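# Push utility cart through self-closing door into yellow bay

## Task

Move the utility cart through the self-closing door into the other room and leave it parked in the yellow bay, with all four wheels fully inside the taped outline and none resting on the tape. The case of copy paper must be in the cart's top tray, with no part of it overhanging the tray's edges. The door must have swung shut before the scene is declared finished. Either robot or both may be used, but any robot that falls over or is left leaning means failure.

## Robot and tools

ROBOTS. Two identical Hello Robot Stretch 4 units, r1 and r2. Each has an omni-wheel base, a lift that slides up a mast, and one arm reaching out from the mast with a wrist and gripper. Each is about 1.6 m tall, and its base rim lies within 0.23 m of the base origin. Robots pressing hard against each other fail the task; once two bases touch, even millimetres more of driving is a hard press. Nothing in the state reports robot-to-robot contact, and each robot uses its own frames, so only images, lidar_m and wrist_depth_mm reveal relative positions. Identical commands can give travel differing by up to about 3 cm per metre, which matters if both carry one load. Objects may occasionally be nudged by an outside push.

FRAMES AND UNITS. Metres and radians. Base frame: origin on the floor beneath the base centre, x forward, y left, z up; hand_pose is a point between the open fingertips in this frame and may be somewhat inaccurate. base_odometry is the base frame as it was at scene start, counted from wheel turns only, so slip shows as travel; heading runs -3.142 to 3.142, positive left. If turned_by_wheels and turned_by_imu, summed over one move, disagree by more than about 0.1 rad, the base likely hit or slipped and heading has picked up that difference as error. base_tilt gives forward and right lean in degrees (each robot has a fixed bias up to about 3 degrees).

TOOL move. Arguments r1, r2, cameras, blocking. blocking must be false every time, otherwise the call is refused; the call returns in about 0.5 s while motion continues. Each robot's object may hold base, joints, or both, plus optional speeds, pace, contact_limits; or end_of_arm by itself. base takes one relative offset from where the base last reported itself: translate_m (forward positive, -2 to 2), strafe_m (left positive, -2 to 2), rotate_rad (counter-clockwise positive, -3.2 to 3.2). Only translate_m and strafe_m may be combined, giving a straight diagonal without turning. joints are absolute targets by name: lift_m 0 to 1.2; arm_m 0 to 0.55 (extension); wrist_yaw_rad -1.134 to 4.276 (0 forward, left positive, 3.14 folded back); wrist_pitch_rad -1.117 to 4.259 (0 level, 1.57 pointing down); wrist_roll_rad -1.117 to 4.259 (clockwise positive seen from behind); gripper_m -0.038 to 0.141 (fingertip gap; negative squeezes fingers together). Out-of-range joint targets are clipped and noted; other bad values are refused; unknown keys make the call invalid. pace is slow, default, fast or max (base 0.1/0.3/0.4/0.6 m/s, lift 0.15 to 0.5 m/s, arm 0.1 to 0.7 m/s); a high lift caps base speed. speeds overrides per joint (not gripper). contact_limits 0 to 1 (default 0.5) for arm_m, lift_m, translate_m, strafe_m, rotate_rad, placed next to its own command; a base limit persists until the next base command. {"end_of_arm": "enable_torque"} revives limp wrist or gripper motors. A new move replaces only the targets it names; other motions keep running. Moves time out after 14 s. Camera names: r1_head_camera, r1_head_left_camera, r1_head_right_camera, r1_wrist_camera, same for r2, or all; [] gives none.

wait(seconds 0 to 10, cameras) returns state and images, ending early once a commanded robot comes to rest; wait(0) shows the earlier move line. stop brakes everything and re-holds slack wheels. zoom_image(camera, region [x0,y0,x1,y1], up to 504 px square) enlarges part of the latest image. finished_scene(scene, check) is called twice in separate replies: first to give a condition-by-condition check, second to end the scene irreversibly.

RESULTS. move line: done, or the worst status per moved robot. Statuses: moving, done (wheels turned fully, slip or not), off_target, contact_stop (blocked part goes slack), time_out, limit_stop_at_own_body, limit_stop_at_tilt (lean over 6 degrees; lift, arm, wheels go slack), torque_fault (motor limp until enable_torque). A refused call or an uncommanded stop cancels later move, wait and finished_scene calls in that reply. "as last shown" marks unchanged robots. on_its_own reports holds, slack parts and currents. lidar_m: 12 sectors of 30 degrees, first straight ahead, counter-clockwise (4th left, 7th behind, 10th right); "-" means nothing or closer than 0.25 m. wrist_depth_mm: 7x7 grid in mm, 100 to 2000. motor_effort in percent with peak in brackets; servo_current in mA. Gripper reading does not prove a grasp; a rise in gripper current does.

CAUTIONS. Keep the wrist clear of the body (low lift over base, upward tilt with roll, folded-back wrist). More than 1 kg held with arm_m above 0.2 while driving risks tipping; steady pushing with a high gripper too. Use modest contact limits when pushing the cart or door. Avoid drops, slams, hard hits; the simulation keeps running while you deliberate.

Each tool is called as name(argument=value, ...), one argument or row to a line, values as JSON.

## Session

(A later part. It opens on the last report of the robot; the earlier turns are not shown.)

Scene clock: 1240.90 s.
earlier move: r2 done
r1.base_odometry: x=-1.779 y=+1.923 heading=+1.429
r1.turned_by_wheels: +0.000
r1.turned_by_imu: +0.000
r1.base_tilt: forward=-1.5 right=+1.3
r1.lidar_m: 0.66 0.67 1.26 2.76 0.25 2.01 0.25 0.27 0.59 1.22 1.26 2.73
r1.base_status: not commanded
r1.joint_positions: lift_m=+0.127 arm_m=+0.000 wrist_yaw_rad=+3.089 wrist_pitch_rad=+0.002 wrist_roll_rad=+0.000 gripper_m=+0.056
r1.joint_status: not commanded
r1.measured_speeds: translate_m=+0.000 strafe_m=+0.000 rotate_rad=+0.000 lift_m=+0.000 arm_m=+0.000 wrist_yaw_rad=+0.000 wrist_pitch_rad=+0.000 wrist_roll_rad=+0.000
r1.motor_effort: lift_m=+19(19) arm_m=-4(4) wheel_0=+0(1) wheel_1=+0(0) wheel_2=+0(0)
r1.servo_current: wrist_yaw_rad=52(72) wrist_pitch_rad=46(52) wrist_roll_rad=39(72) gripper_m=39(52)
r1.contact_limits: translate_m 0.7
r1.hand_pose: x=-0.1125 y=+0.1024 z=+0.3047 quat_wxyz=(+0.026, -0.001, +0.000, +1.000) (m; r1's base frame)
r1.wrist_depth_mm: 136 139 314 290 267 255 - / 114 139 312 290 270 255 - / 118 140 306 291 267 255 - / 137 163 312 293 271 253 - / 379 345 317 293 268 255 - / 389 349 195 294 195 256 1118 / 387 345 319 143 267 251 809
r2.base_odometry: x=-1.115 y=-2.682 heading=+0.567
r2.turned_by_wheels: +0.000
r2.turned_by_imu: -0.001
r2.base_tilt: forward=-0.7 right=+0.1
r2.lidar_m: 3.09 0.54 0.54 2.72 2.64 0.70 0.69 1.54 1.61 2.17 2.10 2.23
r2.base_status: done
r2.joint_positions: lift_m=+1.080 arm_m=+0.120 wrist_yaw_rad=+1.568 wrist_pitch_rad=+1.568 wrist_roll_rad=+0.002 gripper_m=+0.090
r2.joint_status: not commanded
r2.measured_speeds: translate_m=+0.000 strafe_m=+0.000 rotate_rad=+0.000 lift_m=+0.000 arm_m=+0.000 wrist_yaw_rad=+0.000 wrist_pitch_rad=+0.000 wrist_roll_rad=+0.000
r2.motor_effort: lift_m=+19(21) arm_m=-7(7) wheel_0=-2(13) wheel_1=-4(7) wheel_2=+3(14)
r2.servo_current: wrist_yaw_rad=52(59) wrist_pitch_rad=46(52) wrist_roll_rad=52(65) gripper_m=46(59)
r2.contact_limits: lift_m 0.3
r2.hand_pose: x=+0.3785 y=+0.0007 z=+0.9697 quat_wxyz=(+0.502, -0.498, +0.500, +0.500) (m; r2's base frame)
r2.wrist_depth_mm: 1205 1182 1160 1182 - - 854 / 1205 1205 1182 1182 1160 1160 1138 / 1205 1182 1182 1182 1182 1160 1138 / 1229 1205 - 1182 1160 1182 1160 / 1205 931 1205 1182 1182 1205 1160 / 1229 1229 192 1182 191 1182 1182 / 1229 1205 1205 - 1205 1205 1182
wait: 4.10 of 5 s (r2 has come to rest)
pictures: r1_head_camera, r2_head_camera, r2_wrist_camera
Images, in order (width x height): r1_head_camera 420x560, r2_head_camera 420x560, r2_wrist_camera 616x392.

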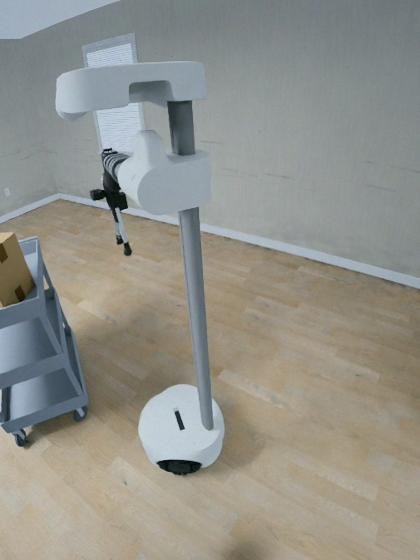

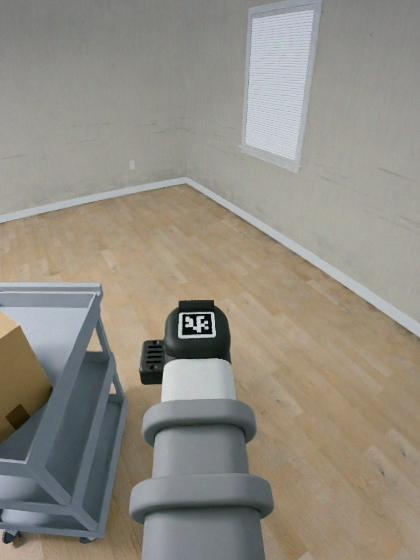

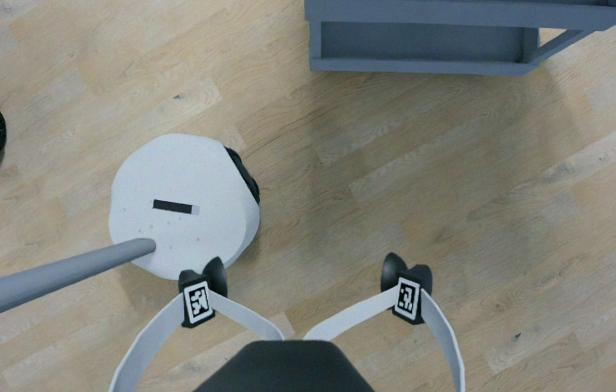

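move(
  blocking=false,
  r2={"base": {"rotate_rad": 0.09}},
  cameras=[],
)

wait(
  seconds=2,
  cameras=[],
)

move(
  blocking=false,
  r2={"base": {"translate_m": -0.06, "strafe_m": 0.56}},
  cameras=[],
)

wait(
  seconds=4,
  cameras=["r2_head_camera", "r1_head_camera", "r2_wrist_camera"],
)

Scene clock: 1263.70 s.
move: r2 moving
r1.base_odometry: x=-1.779 y=+1.923 heading=+1.429
r1.turned_by_wheels: +0.000
r1.turned_by_imu: +0.000
r1.base_tilt: forward=-1.6 right=+1.3
r1.lidar_m: 0.69 0.66 1.25 2.76 0.25 2.01 0.25 0.27 0.60 1.21 1.24 2.72
r1.base_status: not commanded
r1.joint_positions: lift_m=+0.127 arm_m=+0.000 wrist_yaw_rad=+3.089 wrist_pitch_rad=+0.002 wrist_roll_rad=+0.000 gripper_m=+0.056
r1.joint_status: not commanded
r1.measured_speeds: translate_m=+0.000 strafe_m=+0.000 rotate_rad=+0.000 lift_m=+0.000 arm_m=+0.000 wrist_yaw_rad=+0.000 wrist_pitch_rad=+0.000 wrist_roll_rad=+0.000
r1.motor_effort: lift_m=+19(19) arm_m=-4(4) wheel_0=+0(1) wheel_1=+0(0) wheel_2=+0(0)
r1.servo_current: wrist_yaw_rad=52(72) wrist_pitch_rad=39(52) wrist_roll_rad=59(59) gripper_m=39(39)
r1.contact_limits: translate_m 0.7
r1.hand_pose: x=-0.1125 y=+0.1024 z=+0.3047 quat_wxyz=(+0.026, -0.001, +0.000, +1.000) (m; r1's base frame)
r1.wrist_depth_mm: 136 138 315 289 268 254 - / 114 139 310 290 268 255 - / 118 139 306 291 271 256 - / 137 163 314 290 270 254 - / 379 347 319 293 270 254 - / 389 351 194 293 195 258 1138 / 389 345 322 143 268 253 809
r2.base_odometry: x=-1.115 y=-2.682 heading=+0.656
r2.turned_by_wheels: +0.089
r2.turned_by_imu: +0.087
r2.base_tilt: forward=-0.7 right=+0.1
r2.lidar_m: 1.07 0.55 0.57 2.68 2.65 0.70 0.73 1.52 1.65 2.14 2.10 2.32
r2.base_status: rotate_rad moving
r2.joint_positions: lift_m=+1.080 arm_m=+0.120 wrist_yaw_rad=+1.568 wrist_pitch_rad=+1.568 wrist_roll_rad=+0.002 gripper_m=+0.090
r2.joint_status: not commanded
r2.measured_speeds: translate_m=+0.000 strafe_m=+0.000 rotate_rad=+0.037 lift_m=+0.000 arm_m=+0.000 wrist_yaw_rad=+0.000 wrist_pitch_rad=+0.000 wrist_roll_rad=+0.000
r2.motor_effort: lift_m=+20(20) arm_m=-7(7) wheel_0=-1(7) wheel_1=-3(7) wheel_2=-4(9)
r2.servo_current: wrist_yaw_rad=39(59) wrist_pitch_rad=46(46) wrist_roll_rad=52(65) gripper_m=52(52)
r2.contact_limits: lift_m 0.3
r2.hand_pose: x=+0.3785 y=+0.0007 z=+0.9697 quat_wxyz=(+0.502, -0.498, +0.500, +0.500) (m; r2's base frame)
r2.wrist_depth_mm: 1182 1205 1182 1182 - - - / 1205 1205 1182 1182 1160 1160 1138 / 1182 1182 1205 1160 1160 1182 1160 / 1205 1205 - 1182 1205 1182 1160 / 1182 946 1182 1182 1182 1138 1160 / 1205 1229 191 1182 191 1182 1160 / 1229 1229 1205 - 1205 1182 1182
pictures: none
No camera images: "cameras" was empty.

Scene clock: 1264.00 s.
earlier move: r2 done
r1.base_odometry: x=-1.779 y=+1.923 heading=+1.429
r1.turned_by_wheels: +0.000
r1.turned_by_imu: +0.000
r1.base_tilt: forward=-1.5 right=+1.3
r1.lidar_m: 0.69 0.67 1.26 2.77 0.25 2.01 0.25 0.25 0.61 1.22 1.26 2.74
r1.base_status: not commanded
r1.joint_positions: lift_m=+0.127 arm_m=+0.000 wrist_yaw_rad=+3.089 wrist_pitch_rad=+0.002 wrist_roll_rad=+0.000 gripper_m=+0.056
r1.joint_status: not commanded
r1.measured_speeds: translate_m=+0.000 strafe_m=+0.000 rotate_rad=+0.000 lift_m=+0.000 arm_m=+0.000 wrist_yaw_rad=+0.000 wrist_pitch_rad=+0.000 wrist_roll_rad=+0.000
r1.motor_effort: lift_m=+19(19) arm_m=-4(4) wheel_0=+0(1) wheel_1=+0(0) wheel_2=+0(0)
r1.servo_current: wrist_yaw_rad=52(72) wrist_pitch_rad=46(52) wrist_roll_rad=46(59) gripper_m=46(46)
r1.contact_limits: translate_m 0.7
r1.hand_pose: x=-0.1125 y=+0.1024 z=+0.3047 quat_wxyz=(+0.026, -0.001, +0.000, +1.000) (m; r1's base frame)
r1.wrist_depth_mm: 136 138 314 289 268 254 - / 113 139 312 291 270 255 - / 117 140 304 290 270 255 - / 137 162 310 290 271 254 - / 382 347 317 293 268 255 - / 387 351 195 293 195 257 1138 / 389 345 320 144 270 253 809
r2.base_odometry: x=-1.115 y=-2.682 heading=+0.656
r2.turned_by_wheels: +0.000
r2.turned_by_imu: +0.000
r2.base_tilt: forward=-0.6 right=+0.1
r2.lidar_m: 1.06 0.54 0.57 2.66 2.63 0.67 0.75 1.53 1.66 2.14 2.10 2.30
r2.base_status: done
r2.joint_positions: lift_m=+1.080 arm_m=+0.120 wrist_yaw_rad=+1.568 wrist_pitch_rad=+1.568 wrist_roll_rad=+0.002 gripper_m=+0.090
r2.joint_status: not commanded
r2.measured_speeds: translate_m=+0.000 strafe_m=+0.000 rotate_rad=+0.000 lift_m=+0.000 arm_m=+0.000 wrist_yaw_rad=+0.000 wrist_pitch_rad=+0.000 wrist_roll_rad=+0.000
r2.motor_effort: lift_m=+19(20) arm_m=-7(7) wheel_0=-3(7) wheel_1=-3(7) wheel_2=-6(9)
r2.servo_current: wrist_yaw_rad=39(59) wrist_pitch_rad=39(46) wrist_roll_rad=52(65) gripper_m=52(52)
r2.contact_limits: lift_m 0.3
r2.hand_pose: x=+0.3785 y=+0.0007 z=+0.9697 quat_wxyz=(+0.502, -0.498, +0.500, +0.500) (m; r2's base frame)
r2.wrist_depth_mm: 1205 1182 1160 1182 - - - / 1229 1182 1182 1182 1160 1138 1138 / 1205 1229 1182 1205 1205 1182 1138 / 1205 1182 - 1182 1182 1182 1160 / 1229 946 1205 1205 1160 1160 1160 / 1205 1205 192 1205 191 1182 1160 / 1229 1205 1182 - 1182 1182 1182
wait: 0.30 of 2 s (r2 has come to rest)
pictures: none
No camera images: "cameras" was empty.

Scene clock: 1264.50 s.
move: r2 moving
r1.base_odometry: x=-1.779 y=+1.923 heading=+1.429
r1.turned_by_wheels: +0.000
r1.turned_by_imu: +0.000
r1.base_tilt: forward=-1.6 right=+1.3
r1.lidar_m: 0.65 0.68 1.27 2.76 0.25 2.01 0.25 0.26 0.57 1.20 1.23 2.73
r1.base_status: not commanded
r1.joint_positions: lift_m=+0.127 arm_m=+0.000 wrist_yaw_rad=+3.089 wrist_pitch_rad=+0.002 wrist_roll_rad=+0.000 gripper_m=+0.056
r1.joint_status: not commanded
r1.measured_speeds: translate_m=+0.000 strafe_m=+0.000 rotate_rad=+0.000 lift_m=+0.000 arm_m=+0.000 wrist_yaw_rad=+0.000 wrist_pitch_rad=+0.000 wrist_roll_rad=+0.000
r1.motor_effort: lift_m=+19(19) arm_m=-4(4) wheel_0=+0(0) wheel_1=+0(0) wheel_2=+0(0)
r1.servo_current: wrist_yaw_rad=59(72) wrist_pitch_rad=46(52) wrist_roll_rad=46(65) gripper_m=39(46)
r1.contact_limits: translate_m 0.7
r1.hand_pose: x=-0.1125 y=+0.1024 z=+0.3047 quat_wxyz=(+0.026, -0.001, +0.000, +1.000) (m; r1's base frame)
r1.wrist_depth_mm: 136 138 314 289 267 255 - / 113 139 310 290 270 255 - / 118 140 304 290 270 256 - / 137 163 314 291 268 254 - / 382 347 315 293 268 254 - / 387 345 195 294 195 258 1138 / 392 345 319 143 270 254 798
r2.base_odometry: x=-1.138 y=-2.657 heading=+0.657
r2.turned_by_wheels: +0.001
r2.turned_by_imu: +0.001
r2.base_tilt: forward=-0.7 right=+0.1
r2.lidar_m: 0.99 0.51 0.58 2.63 2.60 0.69 0.72 1.53 1.66 2.16 2.12 2.33
r2.base_status: translate_m moving; strafe_m moving
r2.joint_positions: lift_m=+1.080 arm_m=+0.120 wrist_yaw_rad=+1.568 wrist_pitch_rad=+1.568 wrist_roll_rad=+0.002 gripper_m=+0.090
r2.joint_status: not commanded
r2.measured_speeds: translate_m=-0.016 strafe_m=+0.130 rotate_rad=+0.006 lift_m=+0.000 arm_m=+0.000 wrist_yaw_rad=+0.000 wrist_pitch_rad=+0.000 wrist_roll_rad=+0.000
r2.motor_effort: lift_m=+20(20) arm_m=-7(7) wheel_0=-9(13) wheel_1=+10(12) wheel_2=+8(8)
r2.servo_current: wrist_yaw_rad=59(59) wrist_pitch_rad=46(46) wrist_roll_rad=46(59) gripper_m=59(59)
r2.contact_limits: lift_m 0.3
r2.hand_pose: x=+0.3785 y=+0.0007 z=+0.9697 quat_wxyz=(+0.502, -0.498, +0.500, +0.500) (m; r2's base frame)
r2.wrist_depth_mm: 1182 1182 1182 1182 - - - / 1229 1205 1205 1160 - - 960 / 1205 1182 1160 1205 1182 1138 1160 / 1205 1205 - 1182 1182 1160 1182 / 1205 946 1205 1182 1182 1160 1160 / 1205 1229 192 1182 192 1182 1182 / 1255 1205 1205 - 1182 1205 1182
pictures: none
No camera images: "cameras" was empty.

Scene clock: 1267.27 s.
earlier move: r2 done
r1.base_odometry: x=-1.779 y=+1.923 heading=+1.429
r1.turned_by_wheels: +0.000
r1.turned_by_imu: +0.000
r1.base_tilt: forward=-1.6 right=+1.3
r1.lidar_m: 2.84 0.60 0.58 2.76 0.25 2.01 0.25 0.26 0.61 1.22 1.23 2.72
r1.base_status: not commanded
r1.joint_positions: lift_m=+0.127 arm_m=+0.000 wrist_yaw_rad=+3.089 wrist_pitch_rad=+0.002 wrist_roll_rad=+0.000 gripper_m=+0.056
r1.joint_status: not commanded
r1.measured_speeds: translate_m=+0.000 strafe_m=+0.000 rotate_rad=+0.000 lift_m=+0.000 arm_m=+0.000 wrist_yaw_rad=+0.000 wrist_pitch_rad=+0.000 wrist_roll_rad=+0.000
r1.motor_effort: lift_m=+19(19) arm_m=-4(4) wheel_0=+0(1) wheel_1=+0(0) wheel_2=+0(0)
r1.servo_current: wrist_yaw_rad=59(85) wrist_pitch_rad=33(59) wrist_roll_rad=39(65) gripper_m=46(46)
r1.contact_limits: translate_m 0.7
r1.hand_pose: x=-0.1125 y=+0.1024 z=+0.3047 quat_wxyz=(+0.026, -0.001, +0.000, +1.000) (m; r1's base frame)
r1.wrist_depth_mm: 136 139 315 289 268 254 - / 114 139 312 291 270 255 - / 118 140 304 291 270 256 - / 137 163 312 291 271 254 - / 382 345 317 291 268 254 - / 387 351 195 294 195 258 1118 / 389 349 319 143 270 253 809
r2.base_odometry: x=-1.504 y=-2.275 heading=+0.657
r2.turned_by_wheels: +0.000
r2.turned_by_imu: +0.000
r2.base_tilt: forward=-0.7 right=+0.1
r2.lidar_m: 0.44 0.51 2.69 2.12 2.10 2.16 0.63 0.61 1.83 2.67 2.63 0.46
r2.base_status: done
r2.joint_positions: lift_m=+1.080 arm_m=+0.120 wrist_yaw_rad=+1.568 wrist_pitch_rad=+1.568 wrist_roll_rad=+0.002 gripper_m=+0.090
r2.joint_status: not commanded
r2.measured_speeds: translate_m=+0.000 strafe_m=+0.000 rotate_rad=+0.000 lift_m=+0.000 arm_m=+0.000 wrist_yaw_rad=+0.000 wrist_pitch_rad=+0.000 wrist_roll_rad=+0.000
r2.motor_effort: lift_m=+20(20) arm_m=-6(7) wheel_0=-2(13) wheel_1=+3(12) wheel_2=+5(8)
r2.servo_current: wrist_yaw_rad=46(65) wrist_pitch_rad=39(46) wrist_roll_rad=52(59) gripper_m=52(59)
r2.contact_limits: lift_m 0.3
r2.hand_pose: x=+0.3785 y=+0.0007 z=+0.9697 quat_wxyz=(+0.502, -0.498, +0.500, +0.500) (m; r2's base frame)
r2.wrist_depth_mm: 1160 1182 1160 1160 1182 - - / 1182 1182 1182 1182 1160 - - / 1182 1182 1205 1182 1042 - 362 / 1205 1205 - 1182 960 375 309 / 1205 931 1182 1182 654 340 262 / 1229 1205 191 1182 188 279 233 / 1229 1229 1205 - - - 203
wait: 2.77 of 4 s (r2 has come to rest)
pictures: r1_head_camera, r2_head_camera, r2_wrist_camera
Images, in order (width x height): r1_head_camera 420x560, r2_head_camera 420x560, r2_wrist_camera 616x392.

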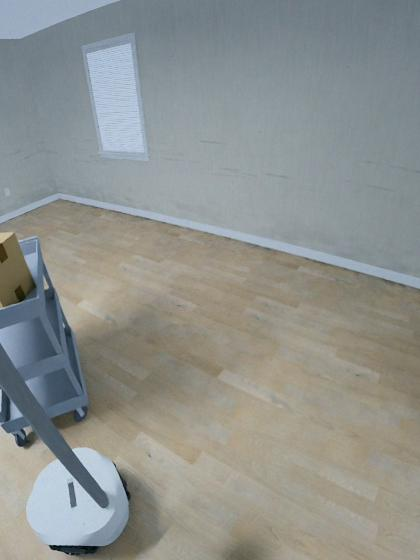

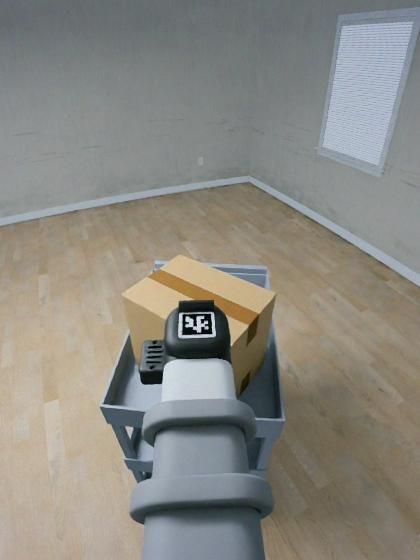

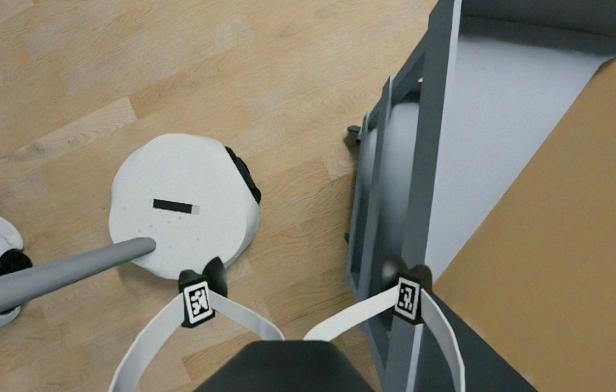

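move(
  blocking=false,
  r2={"base": {"rotate_rad": 0.28}, "pace": "slow"},
  cameras=[],
)

wait(
  seconds=3,
  cameras=["r2_head_camera", "r2_wrist_camera"],
)

Scene clock: 1407.10 s.
move: r2 moving
r1.base_odometry: x=-1.779 y=+1.923 heading=+1.429
r1.turned_by_wheels: +0.000
r1.turned_by_imu: +0.000
r1.base_tilt: forward=-1.6 right=+1.3
r1.lidar_m: 2.88 0.60 0.58 2.76 0.25 2.02 0.25 0.25 0.60 1.23 1.24 2.72
r1.base_status: not commanded
r1.joint_positions: lift_m=+0.127 arm_m=+0.000 wrist_yaw_rad=+3.089 wrist_pitch_rad=+0.002 wrist_roll_rad=+0.000 gripper_m=+0.056
r1.joint_status: not commanded
r1.measured_speeds: translate_m=+0.000 strafe_m=+0.000 rotate_rad=+0.000 lift_m=+0.000 arm_m=+0.000 wrist_yaw_rad=+0.000 wrist_pitch_rad=+0.000 wrist_roll_rad=+0.000
r1.motor_effort: lift_m=+19(19) arm_m=-4(4) wheel_0=+0(1) wheel_1=+0(0) wheel_2=+0(0)
r1.servo_current: wrist_yaw_rad=52(52) wrist_pitch_rad=46(46) wrist_roll_rad=20(59) gripper_m=39(52)
r1.contact_limits: translate_m 0.7
r1.hand_pose: x=-0.1125 y=+0.1024 z=+0.3047 quat_wxyz=(+0.026, -0.001, +0.000, +1.000) (m; r1's base frame)
r1.wrist_depth_mm: 136 139 314 289 267 255 - / 114 139 312 289 268 255 - / 118 140 306 290 268 255 - / 137 163 312 291 270 254 - / 377 347 317 291 268 253 - / 387 351 195 294 195 258 1138 / 392 345 319 143 268 253 820
r2.base_odometry: x=-1.504 y=-2.275 heading=+0.781
r2.turned_by_wheels: +0.124
r2.turned_by_imu: +0.121
r2.base_tilt: forward=-0.6 right=+0.0
r2.lidar_m: 0.45 0.56 2.47 2.10 2.09 1.98 0.59 0.63 1.93 2.65 2.64 0.47
r2.base_status: rotate_rad moving
r2.joint_positions: lift_m=+1.080 arm_m=+0.120 wrist_yaw_rad=+1.568 wrist_pitch_rad=+1.568 wrist_roll_rad=+0.002 gripper_m=+0.090
r2.joint_status: not commanded
r2.measured_speeds: translate_m=-0.001 strafe_m=+0.000 rotate_rad=+0.487 lift_m=+0.000 arm_m=+0.000 wrist_yaw_rad=+0.000 wrist_pitch_rad=+0.000 wrist_roll_rad=+0.000
r2.motor_effort: lift_m=+20(20) arm_m=-7(7) wheel_0=-5(9) wheel_1=-8(8) wheel_2=-9(9)
r2.servo_current: wrist_yaw_rad=46(59) wrist_pitch_rad=46(46) wrist_roll_rad=52(59) gripper_m=46(52)
r2.contact_limits: lift_m 0.3
r2.hand_pose: x=+0.3785 y=+0.0007 z=+0.9697 quat_wxyz=(+0.502, -0.498, +0.500, +0.500) (m; r2's base frame)
r2.wrist_depth_mm: 1182 1205 1182 1160 1182 1160 1138 / 1205 1205 1205 1160 1160 375 349 / 1205 1182 1182 1182 1160 - - / 1205 1182 - 1182 1008 - 384 / 1205 960 1182 1182 707 394 325 / 1229 1229 192 1205 189 332 277 / 1205 1205 1205 - - 279 249
pictures: none
No camera images: "cameras" was empty.

Scene clock: 1407.93 s.
earlier move: r2 done
r1.base_odometry: x=-1.779 y=+1.923 heading=+1.429
r1.turned_by_wheels: +0.000
r1.turned_by_imu: +0.000
r1.base_tilt: forward=-1.5 right=+1.3
r1.lidar_m: 2.87 0.62 0.58 2.77 0.25 2.01 0.25 0.25 0.56 1.21 1.22 2.73
r1.base_status: not commanded
r1.joint_positions: lift_m=+0.127 arm_m=+0.000 wrist_yaw_rad=+3.089 wrist_pitch_rad=+0.002 wrist_roll_rad=+0.000 gripper_m=+0.056
r1.joint_status: not commanded
r1.measured_speeds: translate_m=+0.000 strafe_m=+0.000 rotate_rad=+0.000 lift_m=+0.000 arm_m=+0.000 wrist_yaw_rad=+0.000 wrist_pitch_rad=+0.000 wrist_roll_rad=+0.000
r1.motor_effort: lift_m=+19(19) arm_m=-4(4) wheel_0=-1(1) wheel_1=+0(1) wheel_2=+0(0)
r1.servo_current: wrist_yaw_rad=46(72) wrist_pitch_rad=46(52) wrist_roll_rad=52(65) gripper_m=39(52)
r1.contact_limits: translate_m 0.7
r1.hand_pose: x=-0.1125 y=+0.1024 z=+0.3047 quat_wxyz=(+0.026, -0.001, +0.000, +1.000) (m; r1's base frame)
r1.wrist_depth_mm: 136 139 315 290 267 255 - / 114 139 312 290 268 256 - / 118 140 304 291 268 254 - / 137 163 312 293 270 253 - / 382 347 317 293 268 256 - / 387 349 194 293 195 257 1138 / 389 345 320 143 268 253 820
r2.base_odometry: x=-1.504 y=-2.275 heading=+0.936
r2.turned_by_wheels: +0.155
r2.turned_by_imu: +0.151
r2.base_tilt: forward=-0.6 right=+0.1
r2.lidar_m: 0.47 3.42 2.30 2.10 2.13 0.76 0.58 1.86 2.12 2.64 2.69 0.45
r2.base_status: done
r2.joint_positions: lift_m=+1.080 arm_m=+0.120 wrist_yaw_rad=+1.568 wrist_pitch_rad=+1.568 wrist_roll_rad=+0.002 gripper_m=+0.090
r2.joint_status: not commanded
r2.measured_speeds: translate_m=+0.000 strafe_m=+0.000 rotate_rad=+0.000 lift_m=+0.000 arm_m=+0.000 wrist_yaw_rad=+0.000 wrist_pitch_rad=+0.000 wrist_roll_rad=+0.000
r2.motor_effort: lift_m=+19(20) arm_m=-6(7) wheel_0=-3(9) wheel_1=-4(8) wheel_2=-6(9)
r2.servo_current: wrist_yaw_rad=46(65) wrist_pitch_rad=39(46) wrist_roll_rad=39(59) gripper_m=52(52)
r2.contact_limits: lift_m 0.3
r2.hand_pose: x=+0.3785 y=+0.0007 z=+0.9697 quat_wxyz=(+0.502, -0.498, +0.500, +0.500) (m; r2's base frame)
r2.wrist_depth_mm: 1205 1182 1182 1160 1160 1160 1138 / 1205 1182 1160 1205 1160 1138 1138 / 1205 1182 1205 1182 1182 1160 1160 / 1229 1182 - 1182 1025 - - / 1205 946 1205 1182 707 - - / 1255 1205 192 1182 187 - 373 / 1229 1229 1229 - - 366 322
wait: 0.83 of 3 s (r2 has come to rest)
pictures: r2_head_camera, r2_wrist_camera
Images, in order (width x height): r2_head_camera 420x560, r2_wrist_camera 616x392.

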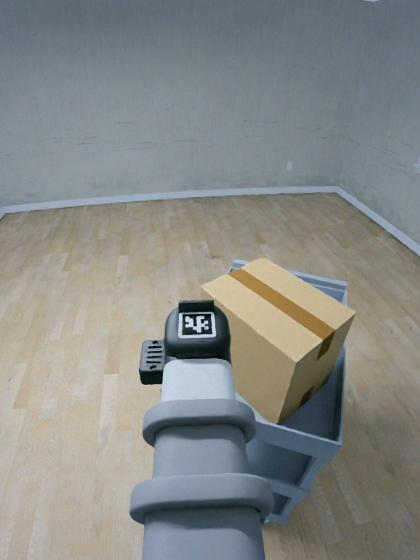

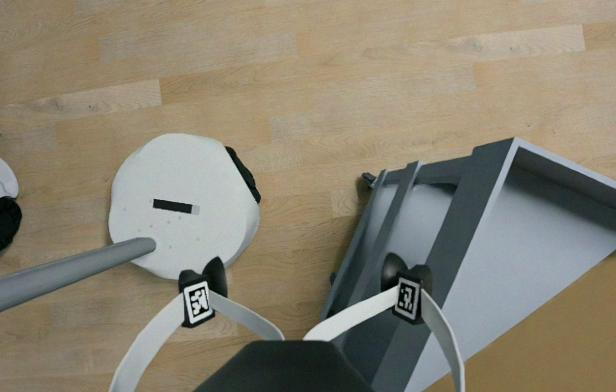

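move(
  blocking=false,
  r2={"base": {"translate_m": 0.097, "strafe_m": -0.047}, "pace": "slow"},
  cameras=[],
)

wait(
  seconds=3,
  cameras=["r2_head_camera", "r2_wrist_camera"],
)

Scene clock: 1433.87 s.
move: r2 moving
r1.base_odometry: x=-1.779 y=+1.923 heading=+1.429
r1.turned_by_wheels: +0.000
r1.turned_by_imu: +0.000
r1.base_tilt: forward=-1.5 right=+1.3
r1.lidar_m: 2.84 0.61 0.60 2.77 0.25 2.00 0.25 0.26 0.61 1.21 1.25 2.72
r1.base_status: not commanded
r1.joint_positions: lift_m=+0.127 arm_m=+0.000 wrist_yaw_rad=+3.089 wrist_pitch_rad=+0.002 wrist_roll_rad=+0.000 gripper_m=+0.056
r1.joint_status: not commanded
r1.measured_speeds: translate_m=+0.000 strafe_m=+0.000 rotate_rad=+0.000 lift_m=+0.000 arm_m=+0.000 wrist_yaw_rad=+0.000 wrist_pitch_rad=+0.000 wrist_roll_rad=+0.000
r1.motor_effort: lift_m=+19(19) arm_m=-4(4) wheel_0=+0(1) wheel_1=+0(0) wheel_2=+0(0)
r1.servo_current: wrist_yaw_rad=33(65) wrist_pitch_rad=46(46) wrist_roll_rad=46(59) gripper_m=46(46)
r1.contact_limits: translate_m 0.7
r1.hand_pose: x=-0.1125 y=+0.1024 z=+0.3047 quat_wxyz=(+0.026, -0.001, +0.000, +1.000) (m; r1's base frame)
r1.wrist_depth_mm: 136 138 314 289 270 254 - / 113 139 310 290 270 255 - / 118 139 306 291 270 255 - / 137 163 314 291 272 254 - / 377 347 319 291 268 254 - / 387 349 195 294 195 258 1138 / 389 345 320 143 268 254 788
r2.base_odometry: x=-1.492 y=-2.269 heading=+0.936
r2.turned_by_wheels: +0.000
r2.turned_by_imu: +0.001
r2.base_tilt: forward=-0.7 right=+0.0
r2.lidar_m: 0.47 3.46 2.29 2.09 2.15 0.75 0.61 1.85 2.16 2.63 2.68 0.45
r2.base_status: translate_m moving; strafe_m moving
r2.joint_positions: lift_m=+1.080 arm_m=+0.120 wrist_yaw_rad=+1.568 wrist_pitch_rad=+1.568 wrist_roll_rad=+0.002 gripper_m=+0.090
r2.joint_status: not commanded
r2.measured_speeds: translate_m=+0.047 strafe_m=-0.023 rotate_rad=+0.000 lift_m=+0.000 arm_m=+0.000 wrist_yaw_rad=+0.000 wrist_pitch_rad=+0.000 wrist_roll_rad=+0.000
r2.motor_effort: lift_m=+20(20) arm_m=-6(7) wheel_0=+5(10) wheel_1=+4(6) wheel_2=-9(11)
r2.servo_current: wrist_yaw_rad=46(52) wrist_pitch_rad=39(46) wrist_roll_rad=46(59) gripper_m=46(52)
r2.contact_limits: lift_m 0.3
r2.hand_pose: x=+0.3785 y=+0.0007 z=+0.9697 quat_wxyz=(+0.502, -0.498, +0.500, +0.500) (m; r2's base frame)
r2.wrist_depth_mm: 1205 1205 1205 1160 1160 1160 1138 / 1205 1205 1182 1160 1182 1160 1160 / 1182 1205 1182 1182 1160 1182 1160 / 1205 1205 - 1182 1025 - - / 1205 946 1205 1182 668 - - / 1205 1205 191 1205 187 - 359 / 1229 1205 1205 - - 353 310
pictures: none
No camera images: "cameras" was empty.

Scene clock: 1435.63 s.
earlier move: r2 done
r1.base_odometry: x=-1.779 y=+1.923 heading=+1.429
r1.turned_by_wheels: +0.000
r1.turned_by_imu: +0.000
r1.base_tilt: forward=-1.6 right=+1.3
r1.lidar_m: 2.87 0.67 0.69 2.76 0.25 2.00 0.25 0.25 0.59 1.24 1.24 2.72
r1.base_status: not commanded
r1.joint_positions: lift_m=+0.127 arm_m=+0.000 wrist_yaw_rad=+3.089 wrist_pitch_rad=+0.002 wrist_roll_rad=+0.000 gripper_m=+0.056
r1.joint_status: not commanded
r1.measured_speeds: translate_m=+0.000 strafe_m=+0.000 rotate_rad=+0.000 lift_m=+0.000 arm_m=+0.000 wrist_yaw_rad=+0.000 wrist_pitch_rad=+0.000 wrist_roll_rad=+0.000
r1.motor_effort: lift_m=+19(19) arm_m=-4(4) wheel_0=+0(1) wheel_1=+0(0) wheel_2=+0(0)
r1.servo_current: wrist_yaw_rad=59(65) wrist_pitch_rad=39(52) wrist_roll_rad=59(65) gripper_m=39(52)
r1.contact_limits: translate_m 0.7
r1.hand_pose: x=-0.1125 y=+0.1024 z=+0.3047 quat_wxyz=(+0.026, -0.001, +0.000, +1.000) (m; r1's base frame)
r1.wrist_depth_mm: 136 139 314 289 268 254 - / 113 139 310 290 268 254 - / 118 140 306 291 270 256 - / 137 163 312 293 271 254 - / 382 347 319 294 268 254 - / 387 349 195 291 195 258 1118 / 389 343 319 143 270 254 820
r2.base_odometry: x=-1.409 y=-2.225 heading=+0.936
r2.turned_by_wheels: +0.000
r2.turned_by_imu: +0.000
r2.base_tilt: forward=-0.7 right=+0.1
r2.lidar_m: 0.36 0.47 2.34 2.16 2.18 0.84 0.69 1.92 2.26 2.58 2.64 0.34
r2.base_status: done
r2.joint_positions: lift_m=+1.080 arm_m=+0.120 wrist_yaw_rad=+1.568 wrist_pitch_rad=+1.568 wrist_roll_rad=+0.002 gripper_m=+0.090
r2.joint_status: not commanded
r2.measured_speeds: translate_m=+0.000 strafe_m=+0.000 rotate_rad=+0.000 lift_m=+0.000 arm_m=+0.000 wrist_yaw_rad=+0.000 wrist_pitch_rad=+0.000 wrist_roll_rad=+0.000
r2.motor_effort: lift_m=+20(20) arm_m=-7(7) wheel_0=+4(11) wheel_1=+4(6) wheel_2=-5(11)
r2.servo_current: wrist_yaw_rad=39(59) wrist_pitch_rad=39(46) wrist_roll_rad=46(59) gripper_m=52(59)
r2.contact_limits: lift_m 0.3
r2.hand_pose: x=+0.3785 y=+0.0007 z=+0.9697 quat_wxyz=(+0.502, -0.498, +0.500, +0.500) (m; r2's base frame)
r2.wrist_depth_mm: 1205 1182 1205 1182 1160 1205 1138 / 1182 1182 1182 1160 1160 1160 1138 / 1205 1205 1182 1182 1182 349 1160 / 1229 1229 - 1205 - - 370 / 1205 931 1205 1229 - 362 301 / 1229 1229 191 661 188 283 242 / 1229 1205 1205 - 294 235 203
wait: 1.77 of 3 s (r2 has come to rest)
pictures: r2_head_camera, r2_wrist_camera
Images, in order (width x height): r2_head_camera 420x560, r2_wrist_camera 616x392.

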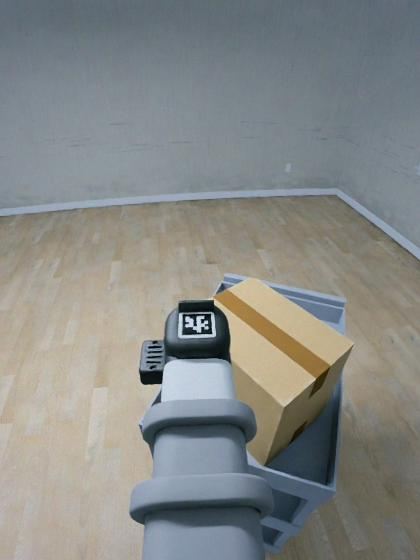

